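# Three arms load dated cartons into flow lane

## Task

Put every carton into the flow lane, arranged by date so the carton with the earliest date sits at the front of the lane.

## Robot and tools

Setup: three identical i2rt Big YAM arms named arm1, arm2 and arm3. Each has six revolute joints, a two-finger gripper and a camera on the wrist (arm1_cam_wrist, arm2_cam_wrist, arm3_cam_wrist). Two fixed room cameras, cam_a and cam_b, watch the scene. Feet (base_link) in the scene frame: arm1 at x=-1.399 y=-0.834 z=+0.768, arm2 at x=-0.549 y=-0.349 z=+0.753, arm3 at x=+0.555 y=+0.297 z=+0.850; each foot faces along its own +x. Table surfaces beneath the arms are at z=+0.720. The hand reaches roughly 1.0 m from the joint1 axis.

Frames: one shared scene frame, metres, origin on the floor, +z up. Orientations are quaternions written w, x, y, z. The hand point lies between the finger pads, about 1 cm behind the tips; the fingers extend along the hand's +z axis and open and close along its y axis. hand_target is the pose the hand would have at the joint targets currently held by the drives.

Tool move: optional keys arm1, arm2, arm3 and cameras. Each arm key holds an object for that arm only; an arm not named keeps its old command. Inside it:
- joints: absolute targets by name. joint1_rad -2.879..2.879 (base yaw, positive counter-clockwise from above); joint2_rad 0..3.141 (shoulder); joint3_rad 0..3.019 (elbow); joint4_rad -1.692..1.57 (hand pitch, positive tips fingers up); joint5_rad -1.57..1.57 (hand sideways, positive to the arm's right); joint6_rad -2.094..2.094 (hand roll, positive clockwise seen from behind); gripper_m 0..0.093, fingertip gap in metres. Radians.
- target: one list of seven numbers [x, y, z, qw, qx, qy, qz], an absolute hand pose in the scene frame (metres), reached along a straight line starting from the current hand_target. When target is given, joints may contain only gripper_m.
- speed: top path speed in m/s, 0.002..0.5, default 0.25; rotation is capped at twice this in rad/s. Only allowed with target.
All motions in one call begin together; hand paths of different arms finish together, paced by the slowest. Paths last 0.5 to 10 s and one call at most 15 s. Paths ignore obstacles and other arms. Hands lag, drift, may overshoot speed near full stretch, and often stop a centimetre or more away. cameras: list of camera names, or ["all"]; omitted means all, [] means none.

Tool wait: seconds 0..10, plus cameras. Sends nothing new; returns full state and images.
Tool zoom_image: camera (one of the five) and region [x0, y0, x1, y1] in pixels, top-left origin, at most 504 by 504; only cameras in the latest images.
Tool read_manual: section "licences"; no motion.
Tool finished_scene: scene = current scene number; ends it for good, so the cartons must already be in correct order and stay there unaided.

Reading results: each robot's state shows joint_positions, Joint velocities (rad/s, gripper in m/s; "within noise" means still), joint torques (N m, joints 3 and 4 flip sign past ±28), hand and hand_target. A "move" line lists every arm sent a motion with "done" or its worst status. joint_status/hand_status words: off_target (stopped short, may still push); time_out (each joint now holds a nearby target and may creep; on_its_own lists which; send current positions to relax); not_followed, "joint command not followed" or "pose unreachable" (a safety check blocked the targets; gripper commands still run). on_its_own "held at" gives a target, not a reading. Arms listed "as last shown" were not commanded and their lines are repeated. The "pictures" line gives image order; images may be slightly older than state. Camera calibration values in results override earlier ones.

Gripper: gripping a rigid part, gripper_m reads up to ~0.005 m less (sometimes ~0.002 more) than its width; closed on nothing it reads 0.000-0.003. Commanding about 0.005 below first-contact reading gives full force. Release by commanding well above the reading.

Avoid: any hard contact between two arms, including one gripper closing on another's fingers; this can end the scene. The collision check may react too late and does not stop fingers, gripper housings or wrist cameras from meeting. Do not knock cartons off the work area or onto the floor, drop them, let go while moving, or push hard: arms keep pushing after contact. Long pushing, holding loads or stretched poses heats motors; MOTOR HOT warns at 85 °C, and at 100 °C an OVER-TEMPERATURE FAULT drops the arm; afterwards resend targets marked limit_stop_at_motor_heat. A refused move or wait (out-of-range value) cancels the rest of that reply's motion calls; an invalid call (unknown key) does not. Loose objects may occasionally be nudged by outside pushes. The simulation keeps running while you think.

Each tool is called after "Request:" by a JSON object that holds its "method" and its "body", one argument or row to a line.

## Session

Request:
{"method": "move", "body": {

}}

Scene clock: 0.00 s.
Joint torques (N m): no reading
Heat: arm1: hottest joint1_rad 39 °C; arm2: hottest joint2_rad 40 °C; arm3: hottest joint1_rad 35 °C.
Joint velocities: within noise
arm1.joint_positions: joint1_rad=+0.194 joint2_rad=+0.304 joint3_rad=+1.546 joint4_rad=-1.590 joint5_rad=-0.074 joint6_rad=+0.225 gripper_m=+0.09396
arm1.joint_status: not commanded
arm1.hand: x=-1.3980 y=-0.8742 z=+1.3539 quat_wxyz=(-0.413, -0.697, -0.432, +0.395) (m; scene frame)
arm1.hand_target: x=-1.3971 y=-0.8712 z=+1.3606 quat_wxyz=(-0.419, -0.692, -0.430, +0.401) (m; scene frame)
arm1.hand_status: not commanded
arm2.joint_positions: joint1_rad=+0.324 joint2_rad=+0.267 joint3_rad=+1.656 joint4_rad=-1.577 joint5_rad=-0.025 joint6_rad=+0.557 gripper_m=+0.09396
arm2.joint_status: not commanded
arm2.hand: x=-0.5408 y=-0.3488 z=+1.3788 quat_wxyz=(+0.121, +0.719, -0.287, -0.622) (m; scene frame)
arm2.hand_target: x=-0.5353 y=-0.3500 z=+1.3818 quat_wxyz=(+0.122, +0.714, -0.285, -0.628) (m; scene frame)
arm2.hand_status: not commanded
arm3.joint_positions: joint1_rad=+0.466 joint2_rad=+0.542 joint3_rad=+1.486 joint4_rad=-1.413 joint5_rad=-0.179 joint6_rad=-0.503 gripper_m=+0.09396
arm3.joint_status: not commanded
arm3.hand: x=+0.5364 y=+0.1220 z=+1.4334 quat_wxyz=(-0.274, -0.490, -0.695, +0.450) (m; scene frame)
arm3.hand_target: x=+0.5374 y=+0.1259 z=+1.4420 quat_wxyz=(-0.277, -0.485, -0.691, +0.459) (m; scene frame)
arm3.hand_status: not commanded
pictures: arm1_cam_wrist, arm2_cam_wrist, arm3_cam_wrist, cam_a, cam_b

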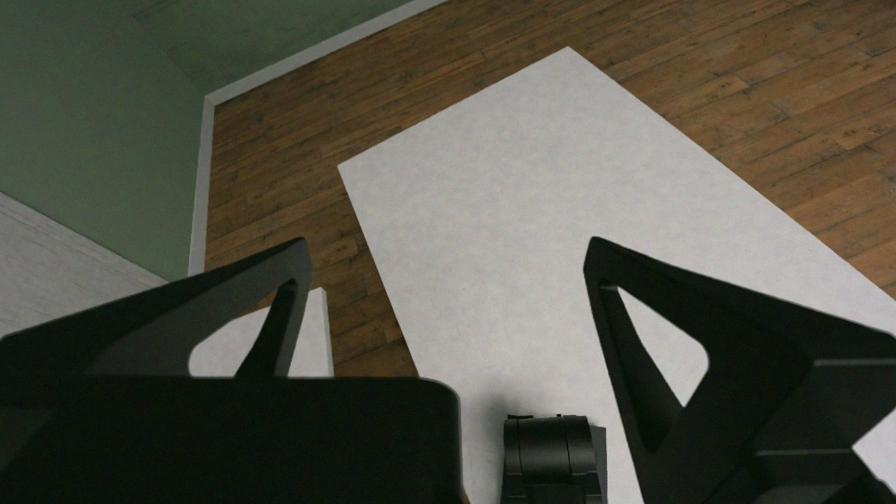

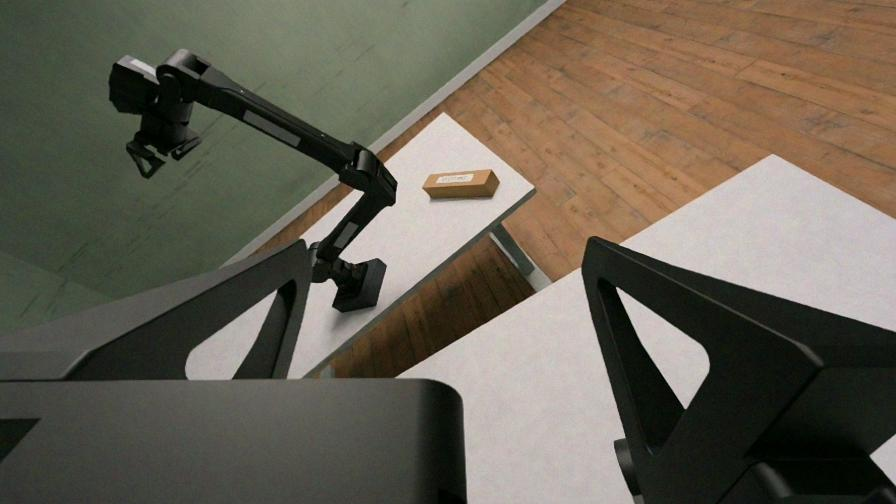

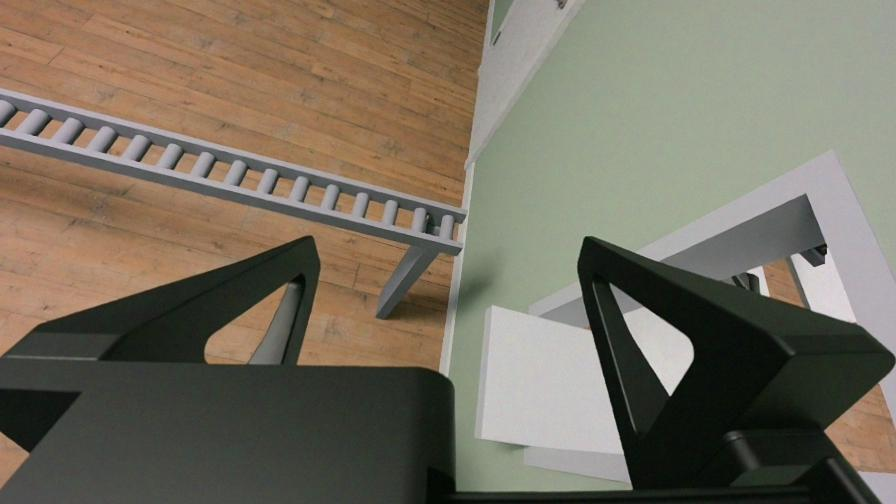

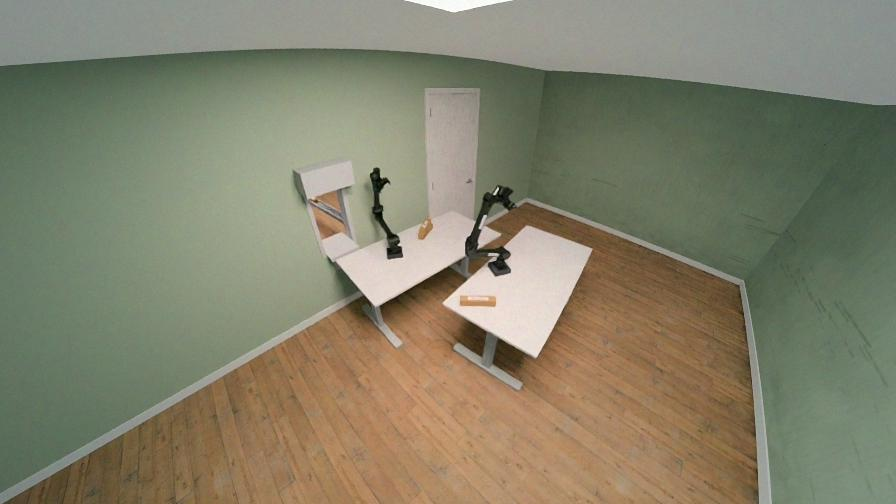

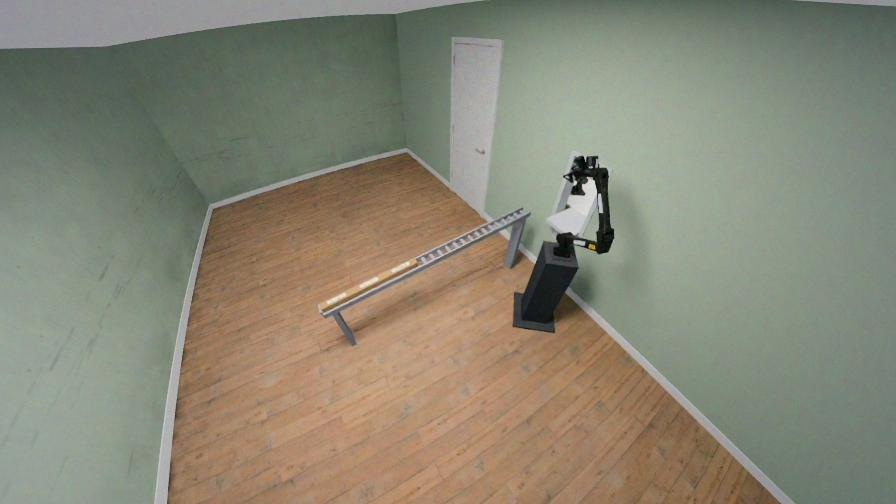

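Request:
{"method": "zoom_image", "body": {
  "camera": "cam_a",
  "region": [280, 140, 620, 400]
}}

Request:
{"method": "zoom_image", "body": {
  "camera": "cam_a",
  "region": [440, 280, 520, 325]
}}

Request:
{"method": "zoom_image", "body": {
  "camera": "cam_a",
  "region": [400, 205, 460, 245]
}}

Request:
{"method": "zoom_image", "body": {
  "camera": "cam_a",
  "region": [290, 150, 400, 270]
}}

Request:
{"method": "zoom_image", "body": {
  "camera": "cam_b",
  "region": [300, 140, 640, 360]
}}

Request:
{"method": "zoom_image", "body": {
  "camera": "cam_b",
  "region": [310, 250, 430, 330]
}}

Request:
{"method": "zoom_image", "body": {
  "camera": "arm2_cam_wrist",
  "region": [400, 140, 540, 220]
}}

Request:
{"method": "zoom_image", "body": {
  "camera": "arm3_cam_wrist",
  "region": [460, 140, 896, 500]
}}

Scaled by 1.482 from the camera's 896x504 image, which has a finer 1280x720 frame.

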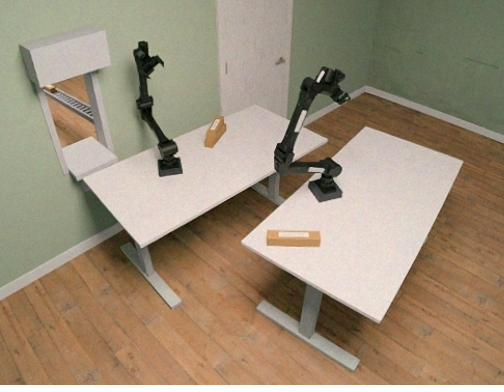

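Scaled by 6.300 from the camera's 896x504 image, which has a finer 1280x720 frame.

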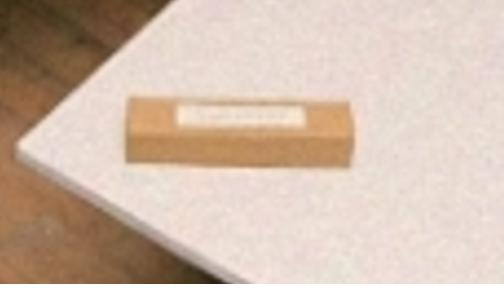

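Scaled by 8.400 from the camera's 896x504 image, which has a finer 1280x720 frame.

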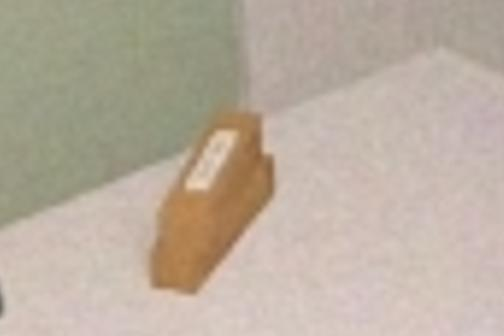

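Scaled by 4.200 from the camera's 896x504 image, which has a finer 1280x720 frame.

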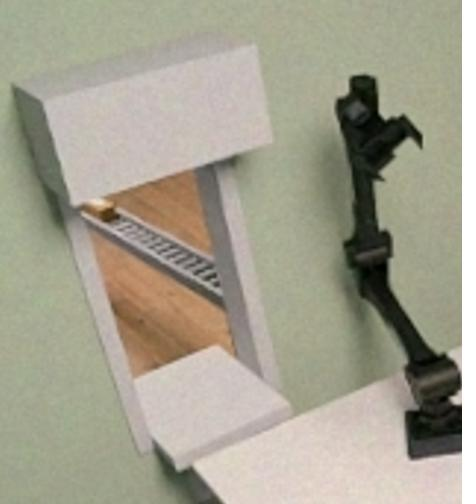

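Scaled by 1.482 from the camera's 896x504 image, which has a finer 1280x720 frame.

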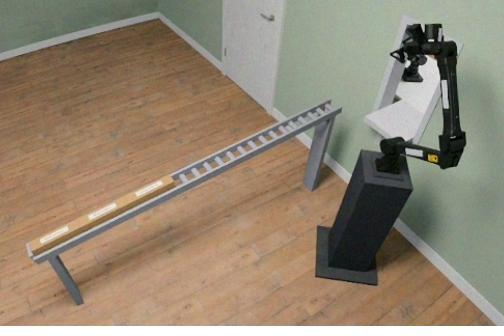

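Scaled by 4.200 from the camera's 896x504 image, which has a finer 1280x720 frame.

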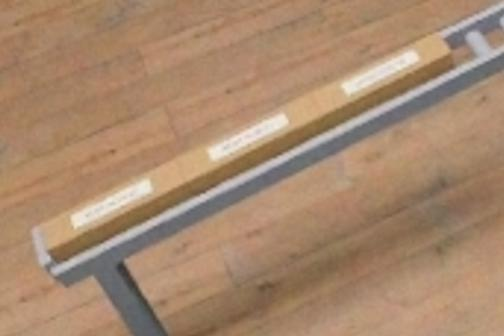

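Scaled by 3.600 from the camera's 896x504 image, which has a finer 1280x720 frame.

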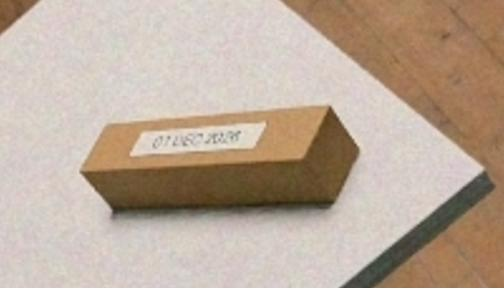

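Scaled by 1.156 from the camera's 896x504 image, which has a finer 1280x720 frame.

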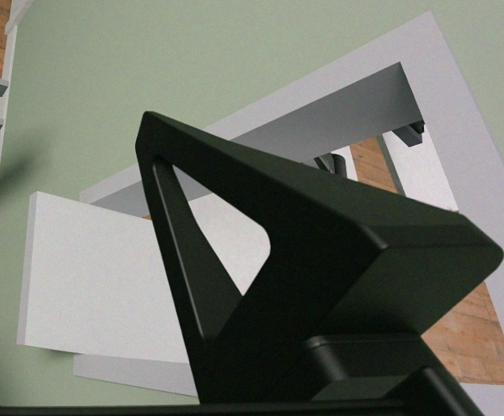

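Request:
{"method": "move", "body": {
  "arm1": {"joints": {"joint2_rad": 1.585, "joint3_rad": 1.636, "joint4_rad": -1.55, "joint5_rad": 0.0, "joint6_rad": 0.0}},
  "arm2": {"joints": {"joint2_rad": 1.474, "joint3_rad": 1.551, "joint4_rad": -1.55, "joint5_rad": 0.0, "joint6_rad": 0.0}},
  "arm3": {"joints": {"joint2_rad": 1.105, "joint3_rad": 1.297, "joint4_rad": -0.716, "joint5_rad": 0.0, "joint6_rad": 0.0}}
}}

Scene clock: 107.40 s.
Joint torques (N m): arm1=[0.62 -16.38 10.81 0.25 0.16 -0.06] | arm2=[0.03 -11.16 10.14 0.62 0.05 -0.14] | arm3=[0.15 -11.11 14.28 2.26 0.14 0.15]
Heat: arm1: hottest joint1_rad 39 °C; arm2: hottest joint2_rad 41 °C; arm3: hottest joint3_rad 36 °C.
move: arm1 done; arm2 done; arm3 done
Joint velocities: within noise
arm1.joint_positions: joint1_rad=+0.194 joint2_rad=+1.590 joint3_rad=+1.613 joint4_rad=-1.552 joint5_rad=-0.002 joint6_rad=+0.009 gripper_m=+0.09396
arm1.joint_status: all done
arm1.hand: x=-1.5381 y=-1.3043 z=+1.0356 quat_wxyz=(-0.012, -0.804, -0.595, +0.014) (m; scene frame)
arm1.hand_target: x=-1.5399 y=-1.3092 z=+1.0472 quat_wxyz=(-0.020, -0.801, -0.598, +0.026) (m; scene frame)
arm1.hand_status: not commanded
arm2.joint_positions: joint1_rad=+0.324 joint2_rad=+1.469 joint3_rad=+1.552 joint4_rad=-1.553 joint5_rad=-0.002 joint6_rad=+0.011 gripper_m=+0.09397
arm2.joint_status: all done
arm2.hand: x=-0.9971 y=-0.2481 z=+1.0489 quat_wxyz=(+0.001, +0.993, -0.113, -0.045) (m; scene frame)
arm2.hand_target: x=-0.9984 y=-0.2475 z=+1.0463 quat_wxyz=(+0.000, +0.993, -0.108, -0.043) (m; scene frame)
arm2.hand_status: not commanded
arm3.joint_positions: joint1_rad=+0.466 joint2_rad=+1.106 joint3_rad=+1.279 joint4_rad=-0.731 joint5_rad=-0.003 joint6_rad=-0.008 gripper_m=+0.09396
arm3.joint_status: all done
arm3.hand: x=+0.4215 y=-0.1825 z=+1.2848 quat_wxyz=(-0.294, -0.693, -0.533, +0.386) (m; scene frame)
arm3.hand_target: x=+0.4203 y=-0.1850 z=+1.2988 quat_wxyz=(-0.303, -0.689, -0.525, +0.397) (m; scene frame)
arm3.hand_status: not commanded
pictures: arm1_cam_wrist, arm2_cam_wrist, arm3_cam_wrist, cam_a, cam_b
camera_calibration:
arm1_cam_wrist: T_world_to_cam=[[-0.957418, 0.287428, -0.0271409, -1.06632], [0.214815, 0.77203, 0.598184, 0.715689], [0.192888, 0.566882, -0.800899, 1.98903], [0, 0, 0, 1]] pos_world=[-1.55831, -1.37359, 1.13595]
arm2_cam_wrist: T_world_to_cam=[[0.220556, 0.975374, 0.00108371, 0.458824], [0.850132, -0.192781, 0.490011, 0.293814], [0.478153, -0.107154, -0.871716, 1.4874], [0, 0, 0, 1]] pos_world=[-1.06218, -0.231503, 1.15212]
arm3_cam_wrist: T_world_to_cam=[[-0.964191, 0.264961, -0.0114458, 0.470366], [0.250674, 0.896412, -0.365523, 0.529403], [-0.0865891, -0.355304, -0.930732, 1.29045], [0, 0, 0, 1]] pos_world=[0.432555, -0.14069, 1.39996]

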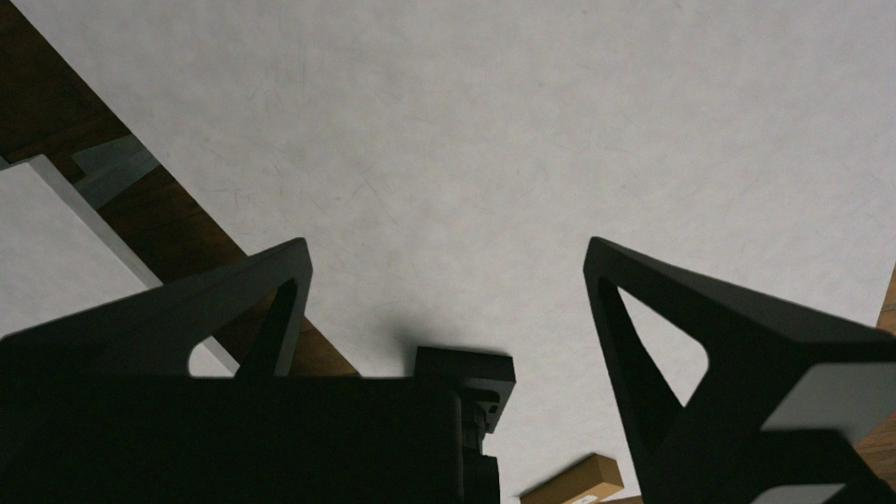

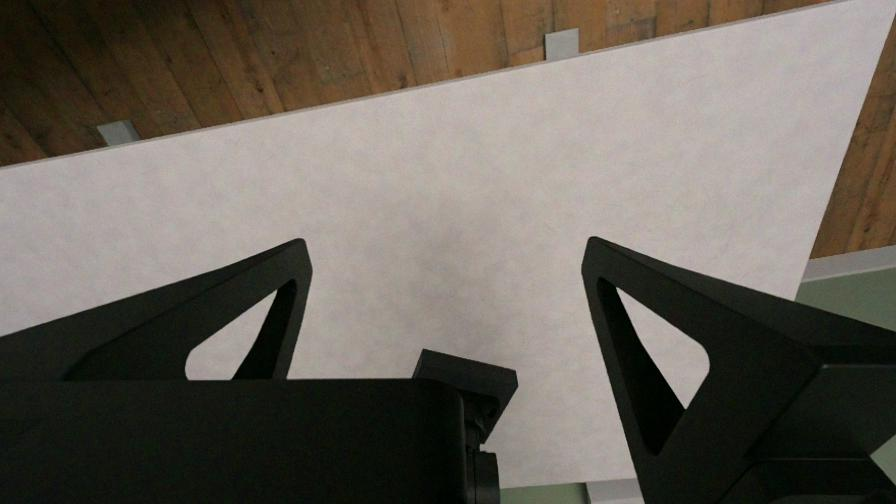

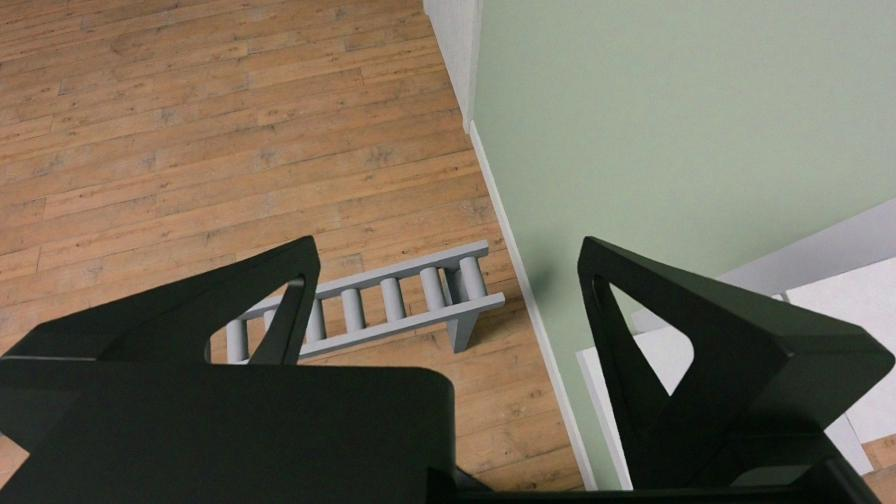

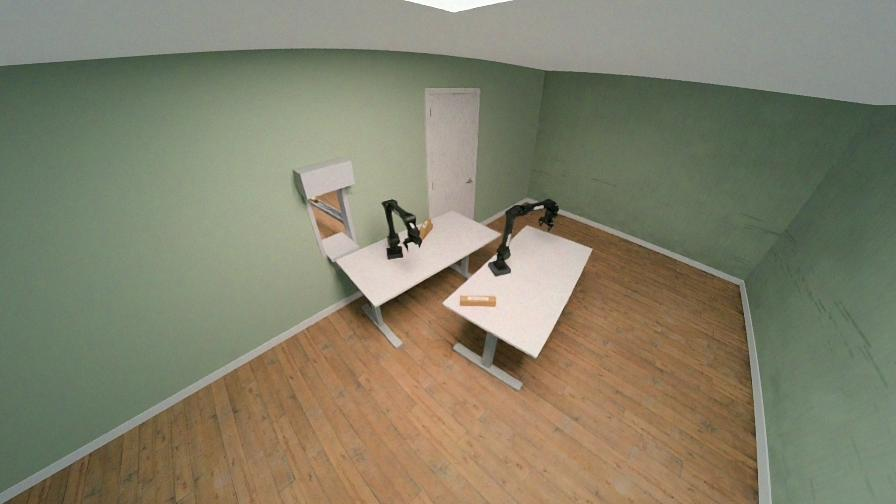

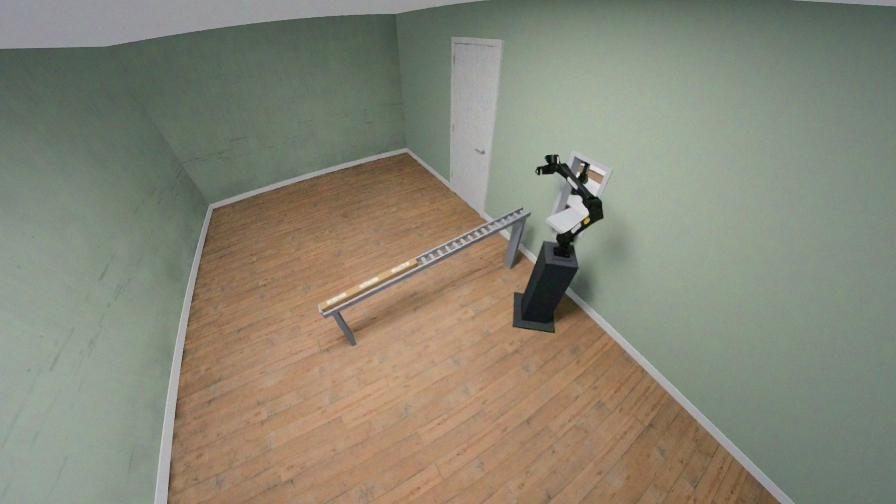

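Request:
{"method": "move", "body": {
  "arm1": {"joints": {"joint1_rad": -2.39, "joint4_rad": -1.621}},
  "arm2": {"joints": {"joint1_rad": 2.2515, "joint4_rad": -1.63}},
  "arm3": {"joints": {"joint1_rad": 1.885}}
}}

Scene clock: 113.10 s.
Joint torques (N m): arm1=[1.03 -16.91 10.69 -0.21 -0.01 -0.04] | arm2=[0.09 -11.75 10.13 -0.01 0.01 -0.1] | arm3=[0.73 -11.28 14.3 2.18 0.07 0.13]
Heat: arm1: hottest joint1_rad 39 °C; arm2: hottest joint2_rad 41 °C; arm3: hottest joint3_rad 37 °C.
move: arm1 done; arm2 done; arm3 done
Joint velocities: within noise
arm1.joint_positions: joint1_rad=-2.386 joint2_rad=+1.601 joint3_rad=+1.613 joint4_rad=-1.612 joint5_rad=+0.001 joint6_rad=+0.007 gripper_m=+0.09400
arm1.joint_status: all done
arm1.hand: x=-1.5274 y=-0.3771 z=+1.0356 quat_wxyz=(-0.005, -0.795, +0.606, -0.011) (m; scene frame)
arm1.hand_target: x=-1.5260 y=-0.3759 z=+1.0517 quat_wxyz=(+0.003, -0.796, +0.605, +0.001) (m; scene frame)
arm1.hand_status: not commanded
arm2.joint_positions: joint1_rad=+2.249 joint2_rad=+1.478 joint3_rad=+1.552 joint4_rad=-1.621 joint5_rad=-0.001 joint6_rad=+0.009 gripper_m=+0.09399
arm2.joint_status: all done
arm2.hand: x=-0.4907 y=-0.7824 z=+1.0547 quat_wxyz=(+0.016, +0.660, +0.751, -0.008) (m; scene frame)
arm2.hand_target: x=-0.4901 y=-0.7794 z=+1.0561 quat_wxyz=(+0.014, +0.655, +0.755, -0.007) (m; scene frame)
arm2.hand_status: not commanded
arm3.joint_positions: joint1_rad=+1.877 joint2_rad=+1.106 joint3_rad=+1.279 joint4_rad=-0.729 joint5_rad=-0.001 joint6_rad=-0.007 gripper_m=+0.09398
arm3.joint_status: all done
arm3.hand: x=+1.0066 y=+0.0902 z=+1.2865 quat_wxyz=(-0.476, -0.183, -0.854, +0.104) (m; scene frame)
arm3.hand_target: x=+1.0103 y=+0.0926 z=+1.3001 quat_wxyz=(-0.490, -0.181, -0.847, +0.104) (m; scene frame)
arm3.hand_status: not commanded
pictures: arm1_cam_wrist, arm2_cam_wrist, arm3_cam_wrist, cam_a, cam_b
camera_calibration:
arm1_cam_wrist: T_world_to_cam=[[0.963287, 0.267766, -0.0194661, 1.59578], [0.216657, -0.732508, 0.645362, -0.615961], [0.158547, -0.625887, -0.763629, 0.920485], [0, 0, 0, 1]] pos_world=[-1.54969, -0.302374, 1.13149]
arm2_cam_wrist: T_world_to_cam=[[-0.990994, -0.133837, 0.00429916, -0.597457], [-0.110722, 0.837051, 0.535804, 0.0434816], [-0.0753088, 0.530503, -0.844331, 1.3916], [0, 0, 0, 1]] pos_world=[-0.482462, -0.854607, 1.15424]
arm3_cam_wrist: T_world_to_cam=[[-0.416943, -0.908872, -0.0104516, 0.515968], [-0.842804, 0.390889, -0.369984, 1.29095], [0.340353, -0.145454, -0.928979, 0.988646], [0, 0, 0, 1]] pos_world=[0.966653, 0.108135, 1.40145]

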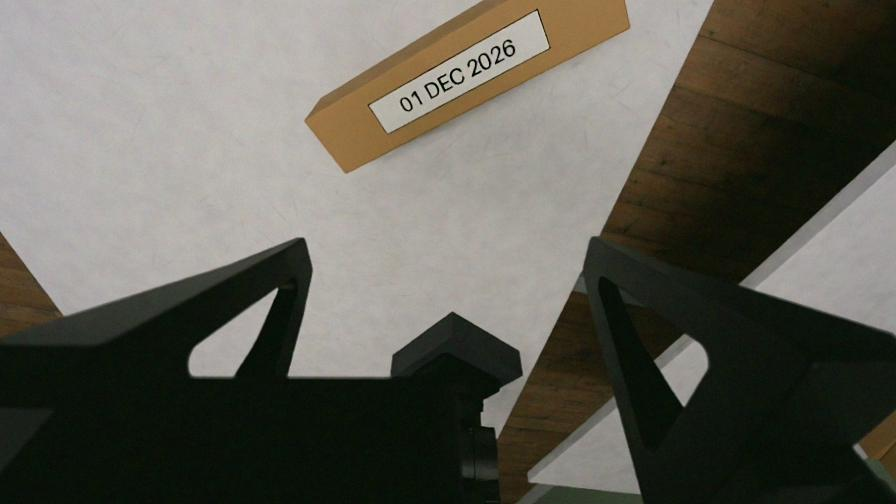

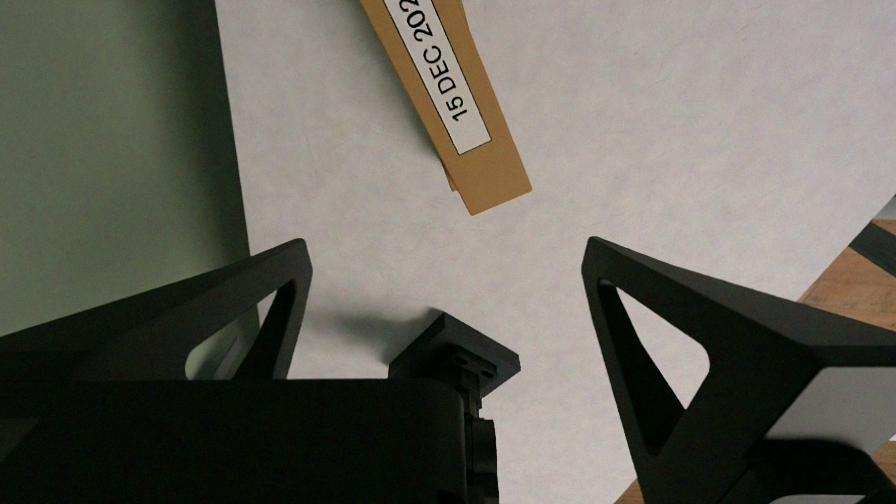

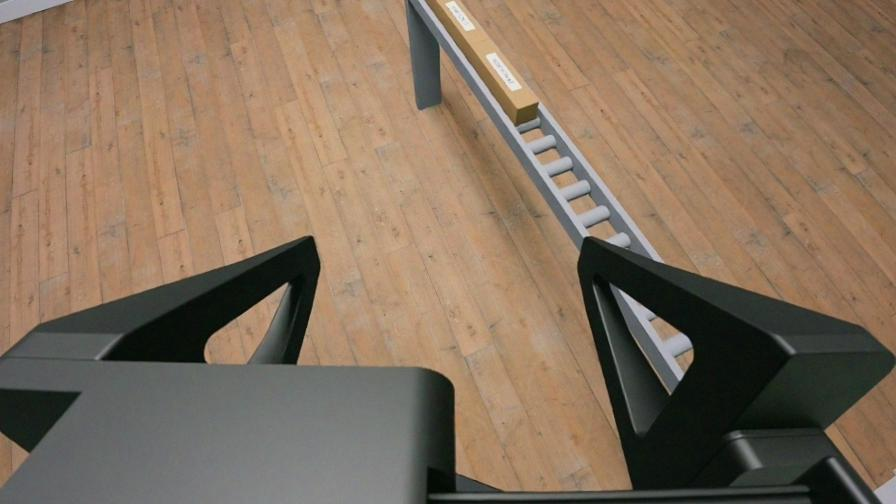

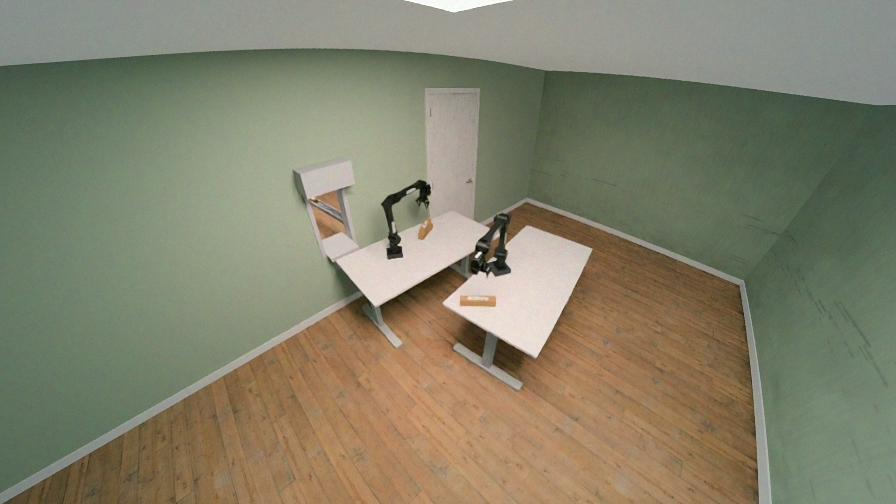

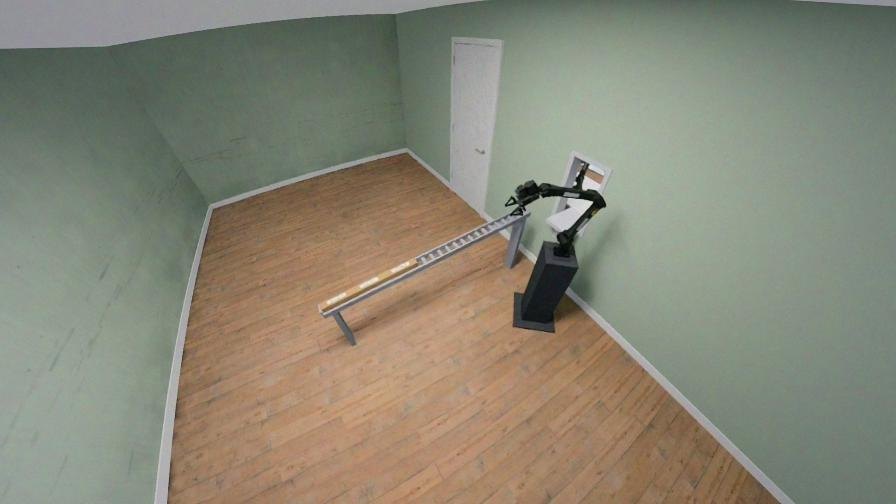

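Request:
{"method": "zoom_image", "body": {
  "camera": "arm3_cam_wrist",
  "region": [410, 0, 560, 130]
}}

Request:
{"method": "zoom_image", "body": {
  "camera": "arm2_cam_wrist",
  "region": [340, 0, 560, 230]
}}

Request:
{"method": "zoom_image", "body": {
  "camera": "arm1_cam_wrist",
  "region": [290, 0, 650, 190]
}}

Scaled by 3.360 from the camera's 896x504 image, which has a finer 1280x720 frame.

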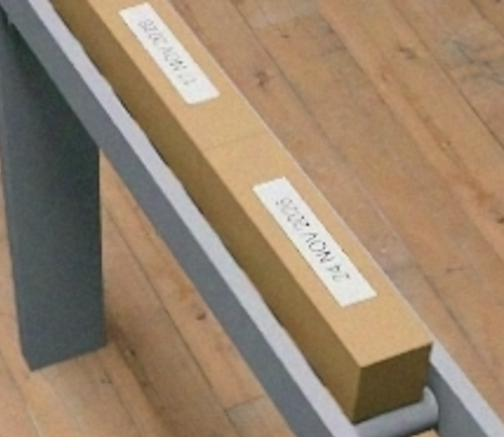

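Scaled by 2.191 from the camera's 896x504 image, which has a finer 1280x720 frame.

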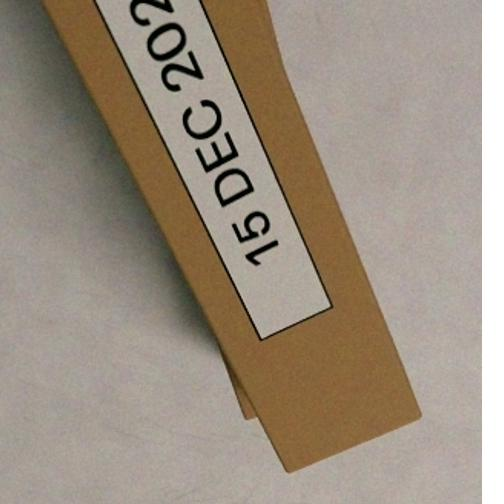

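Scaled by 1.400 from the camera's 896x504 image, which has a finer 1280x720 frame.

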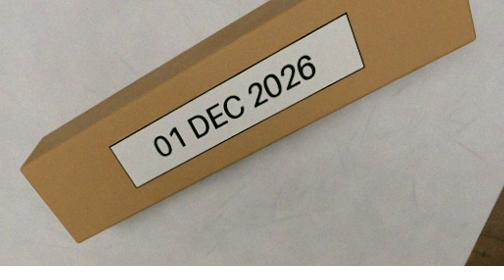

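Request:
{"method": "move", "body": {
  "arm2": {"joints": {"joint1_rad": -1.90, "joint2_rad": 0.508, "joint3_rad": 0.909, "joint4_rad": -1.187}},
  "arm3": {"joints": {"joint1_rad": -0.30, "joint2_rad": 0.508, "joint3_rad": 0.909, "joint4_rad": -1.187}}
}}

Scene clock: 149.37 s.
Joint torques (N m): arm1=[0.44 -16.91 10.69 -0.2 0 -0.04] | arm2=[-0.79 1.73 9.63 2.11 -0.05 -0.1] | arm3=[-0.62 0.09 11.47 1.24 0.06 0.13]
Heat: arm1: hottest joint1_rad 39 °C; arm2: hottest joint2_rad 42 °C; arm3: hottest joint3_rad 39 °C.
move: arm2 done; arm3 done
Joint velocities: within noise
arm1: as last shown
arm1.hand: x=-1.5274 y=-0.3772 z=+1.0356 quat_wxyz=(-0.005, -0.795, +0.606, -0.011) (m; scene frame)
arm2.joint_positions: joint1_rad=-1.891 joint2_rad=+0.514 joint3_rad=+0.922 joint4_rad=-1.196 joint5_rad=+0.001 joint6_rad=+0.009 gripper_m=+0.09404
arm2.joint_status: all done
arm2.hand: x=-0.3626 y=-0.1825 z=+1.1058 quat_wxyz=(-0.359, +0.321, -0.867, -0.128) (m; scene frame)
arm2.hand_target: x=-0.3612 y=-0.1843 z=+1.1022 quat_wxyz=(-0.361, +0.320, -0.867, -0.125) (m; scene frame)
arm2.hand_status: not commanded
arm3.joint_positions: joint1_rad=-0.289 joint2_rad=+0.509 joint3_rad=+0.912 joint4_rad=-1.177 joint5_rad=-0.001 joint6_rad=-0.007 gripper_m=+0.09400
arm3.joint_status: all done
arm3.hand: x=+0.3390 y=+0.1668 z=+1.2019 quat_wxyz=(-0.104, -0.887, -0.252, +0.373) (m; scene frame)
arm3.hand_target: x=+0.3393 y=+0.1703 z=+1.1987 quat_wxyz=(-0.102, -0.891, -0.245, +0.368) (m; scene frame)
arm3.hand_status: not commanded
pictures: arm1_cam_wrist, arm2_cam_wrist, arm3_cam_wrist, cam_a, cam_b
camera_calibration:
arm1_cam_wrist: T_world_to_cam=[[0.963291, 0.267756, -0.0194436, 1.59576], [0.216576, -0.732281, 0.645647, -0.616276], [0.158637, -0.626156, -0.763389, 0.920196], [0, 0, 0, 1]] pos_world=[-1.54969, -0.302374, 1.13139]
arm2_cam_wrist: T_world_to_cam=[[0.643257, -0.765346, 0.0215811, 0.0677694], [-0.750506, -0.635862, -0.180057, -0.181076], [0.151528, 0.099626, -0.983419, 1.28351], [0, 0, 0, 1]] pos_world=[-0.37398, -0.191144, 1.22817]
arm3_cam_wrist: T_world_to_cam=[[-0.517264, 0.85577, -0.0098241, 0.0453445], [0.84606, 0.509598, -0.156502, -0.181896], [-0.128923, -0.0892647, -0.987629, 1.36865], [0, 0, 0, 1]] pos_world=[0.353801, 0.176061, 1.3237]

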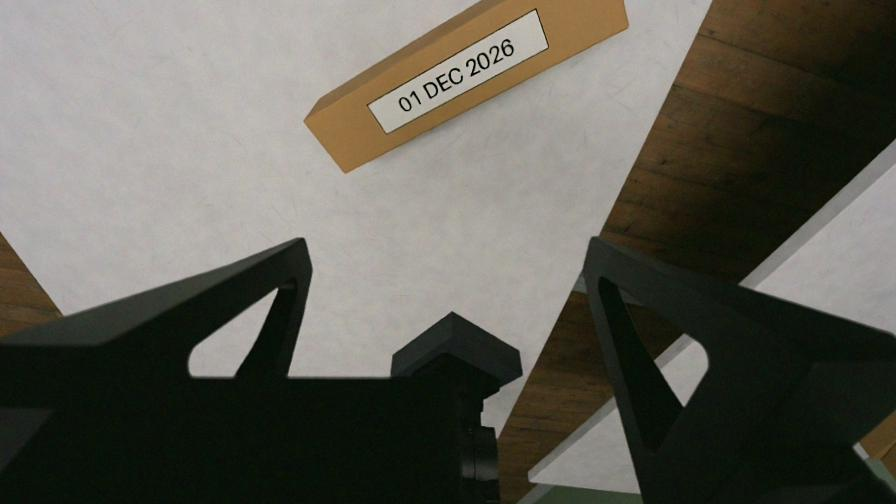

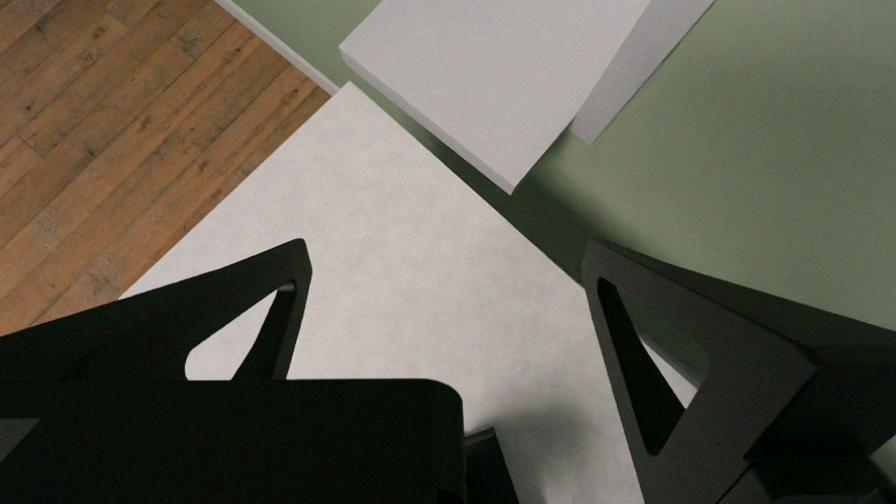

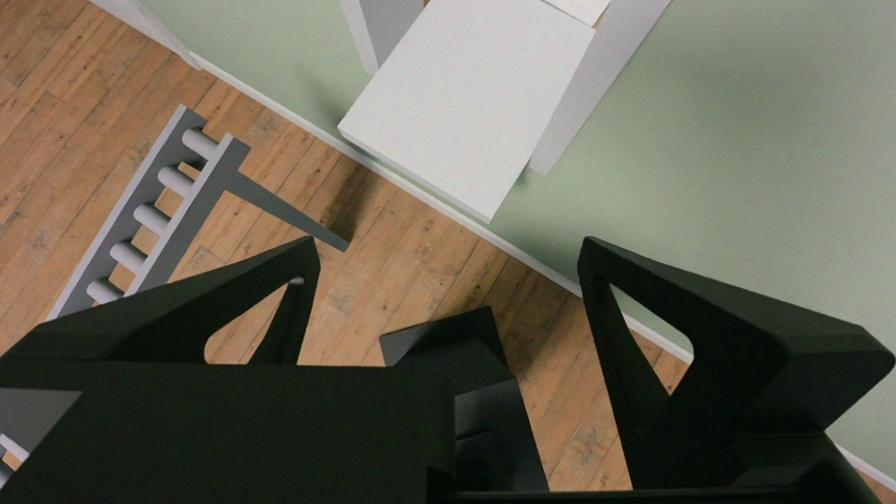

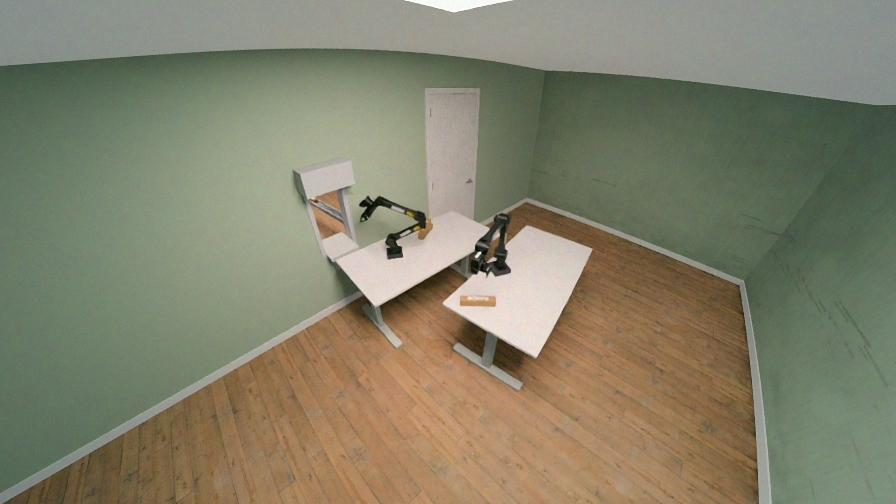

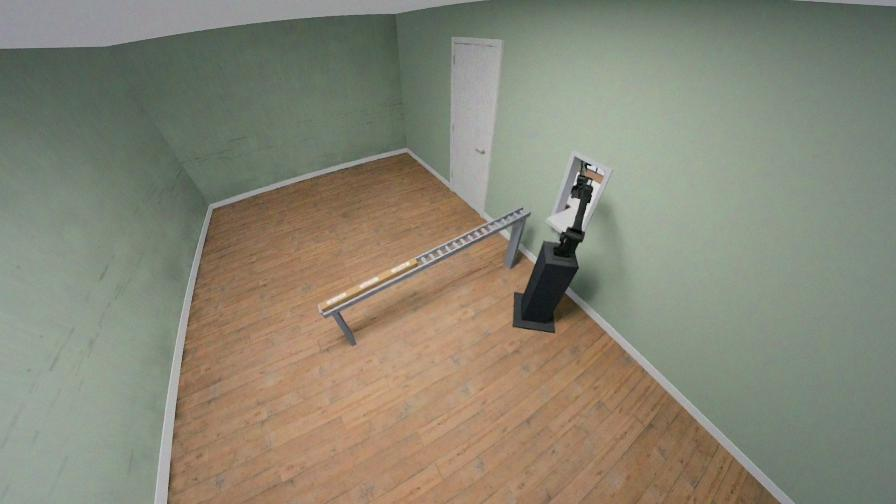

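Request:
{"method": "move", "body": {
  "arm1": {"joints": {"joint1_rad": -2.379, "joint2_rad": 1.527, "joint3_rad": 1.3055, "joint4_rad": -1.349, "joint5_rad": 0.0, "joint6_rad": 1.091}},
  "arm2": {"joints": {"joint1_rad": 2.263, "joint2_rad": 1.603, "joint3_rad": 1.566, "joint4_rad": -1.534, "joint5_rad": 0.0, "joint6_rad": -0.438}},
  "arm3": {"joints": {"joint1_rad": 0.973, "joint2_rad": 1.517, "joint3_rad": 1.604, "joint4_rad": -1.658, "joint5_rad": 0.0, "joint6_rad": 0.0}}
}}

Scene clock: 204.60 s.
Joint torques (N m): arm1=[1.26 -14.39 9.24 0.49 0.11 0.13] | arm2=[-0.03 -13.63 11.97 -0.1 -0.01 -0.11] | arm3=[0.03 -17.96 15.23 0.02 0.05 0.12]
Heat: arm1: hottest joint3_rad 41 °C; arm2: hottest joint3_rad 45 °C; arm3: hottest joint3_rad 43 °C.
move: arm1 done; arm2 done; arm3 done
Joint velocities: within noise
arm1.joint_positions: joint1_rad=-2.386 joint2_rad=+1.532 joint3_rad=+1.296 joint4_rad=-1.361 joint5_rad=+0.001 joint6_rad=+1.082 gripper_m=+0.09401
arm1.joint_status: all done
arm1.hand: x=-1.5176 y=-0.4110 z=+0.9463 quat_wxyz=(+0.001, -0.372, +0.928, -0.011) (m; scene frame)
arm1.hand_target: x=-1.5223 y=-0.4066 z=+0.9516 quat_wxyz=(+0.002, -0.371, +0.928, +0.002) (m; scene frame)
arm1.hand_status: not commanded
arm2.joint_positions: joint1_rad=+2.263 joint2_rad=+1.607 joint3_rad=+1.542 joint4_rad=-1.526 joint5_rad=-0.001 joint6_rad=-0.429 gripper_m=+0.09404
arm2.joint_status: all done
arm2.hand: x=-0.4780 y=-0.8203 z=+0.9952 quat_wxyz=(+0.001, +0.475, +0.880, +0.005) (m; scene frame)
arm2.hand_target: x=-0.4778 y=-0.8242 z=+1.0061 quat_wxyz=(+0.007, +0.471, +0.882, -0.003) (m; scene frame)
arm2.hand_status: not commanded
arm3.joint_positions: joint1_rad=+0.973 joint2_rad=+1.524 joint3_rad=+1.558 joint4_rad=-1.650 joint5_rad=+0.000 joint6_rad=-0.007 gripper_m=+0.09402
arm3.joint_status: all done
arm3.hand: x=+0.6580 y=-0.1327 z=+1.1294 quat_wxyz=(+0.017, -0.615, -0.788, -0.015) (m; scene frame)
arm3.hand_target: x=+0.6596 y=-0.1397 z=+1.1499 quat_wxyz=(+0.000, -0.618, -0.786, -0.001) (m; scene frame)
arm3.hand_status: not commanded
pictures: arm1_cam_wrist, arm2_cam_wrist, arm3_cam_wrist, cam_a, cam_b
camera_calibration:
arm1_cam_wrist: T_world_to_cam=[[0.693969, -0.719993, -0.00401923, 0.764305], [-0.556824, -0.54022, 0.630959, -1.66634], [-0.456458, -0.435628, -0.775806, -0.0141811], [0, 0, 0, 1]] pos_world=[-1.46473, -0.356072, 1.04346]
arm2_cam_wrist: T_world_to_cam=[[-0.83293, -0.553374, 0.002189, -0.856286], [-0.454638, 0.686559, 0.567399, -0.210876], [-0.315486, 0.471608, -0.82344, 1.17851], [0, 0, 0, 1]] pos_world=[-0.437294, -0.884864, 1.09196]
arm3_cam_wrist: T_world_to_cam=[[-0.97394, -0.22676, -0.0045856, 0.616773], [-0.178664, 0.7546, 0.631394, -0.493481], [-0.139715, 0.615759, -0.775448, 1.17246], [0, 0, 0, 1]] pos_world=[0.676342, -0.209714, 1.22359]

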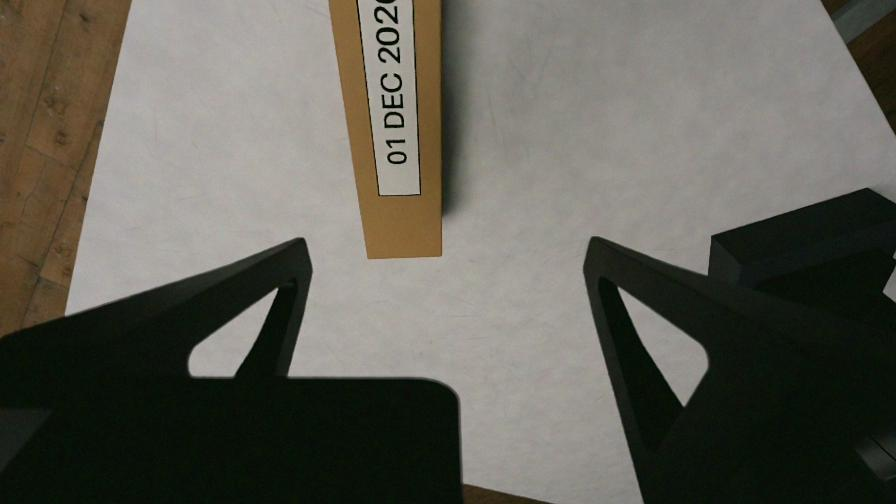

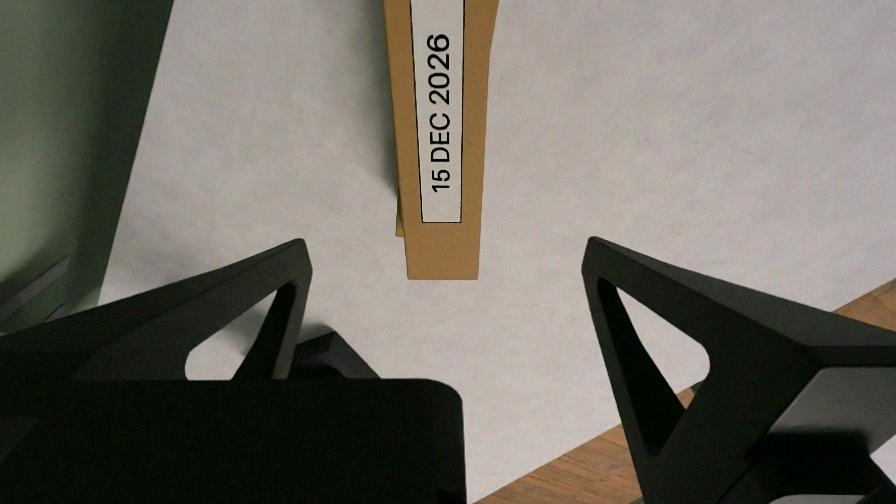

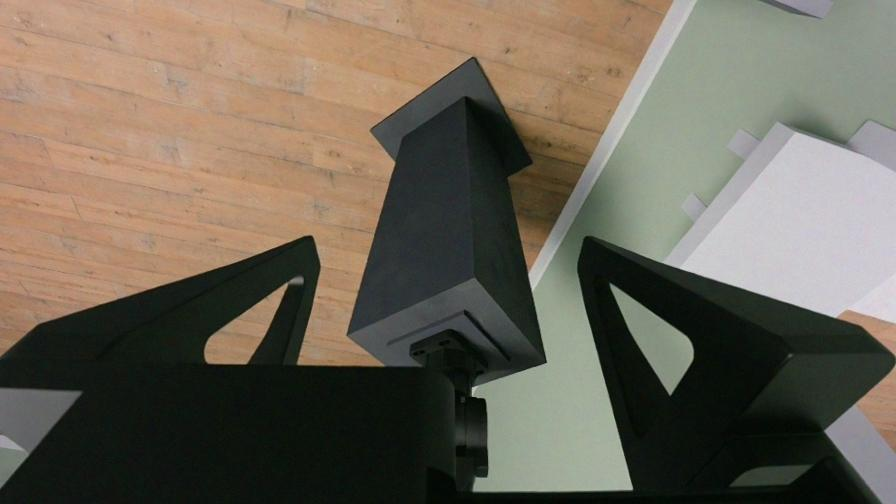

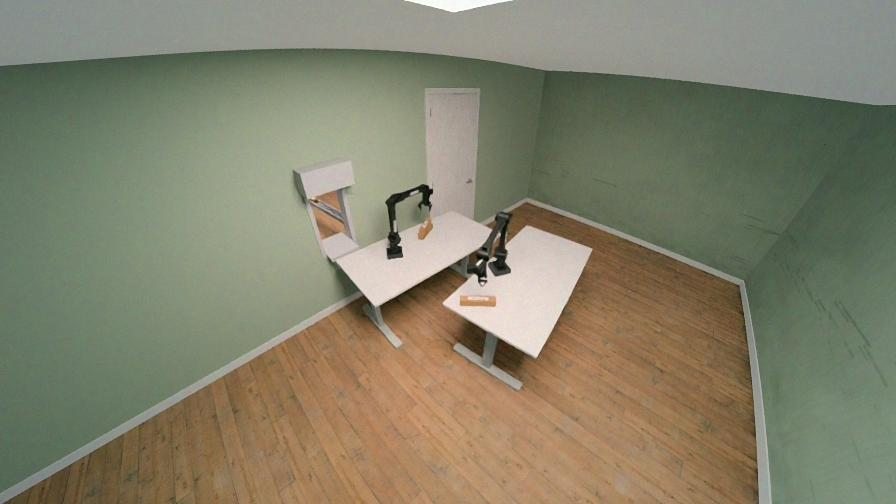

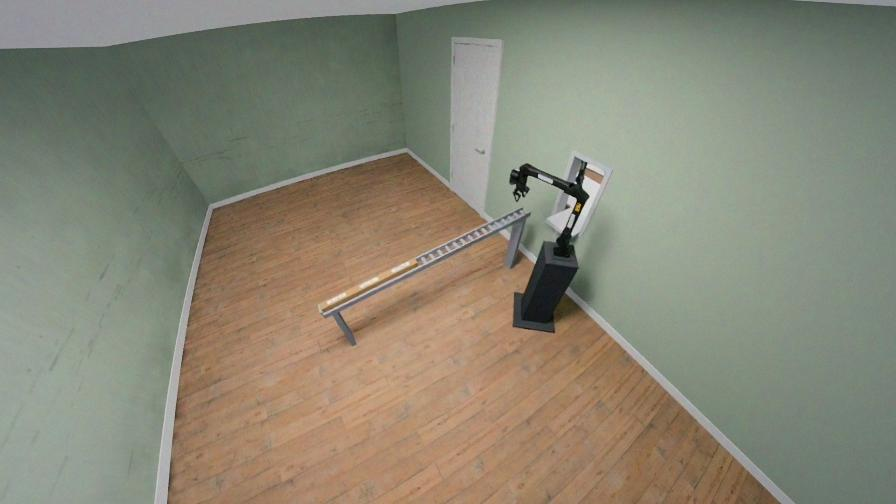

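Request:
{"method": "zoom_image", "body": {
  "camera": "arm2_cam_wrist",
  "region": [360, 0, 540, 300]
}}

Request:
{"method": "zoom_image", "body": {
  "camera": "arm1_cam_wrist",
  "region": [310, 0, 490, 280]
}}

Scaled by 1.680 from the camera's 896x504 image, which has a finer 1280x720 frame.

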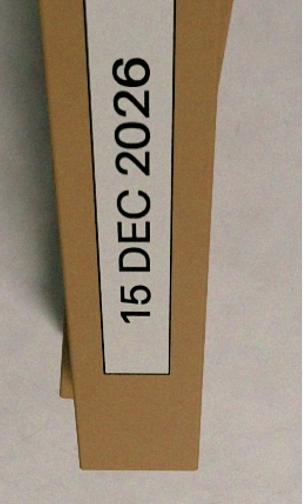

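Scaled by 1.800 from the camera's 896x504 image, which has a finer 1280x720 frame.

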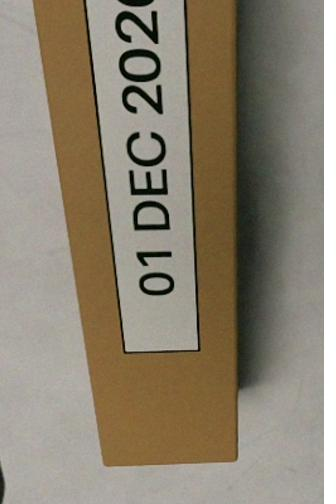

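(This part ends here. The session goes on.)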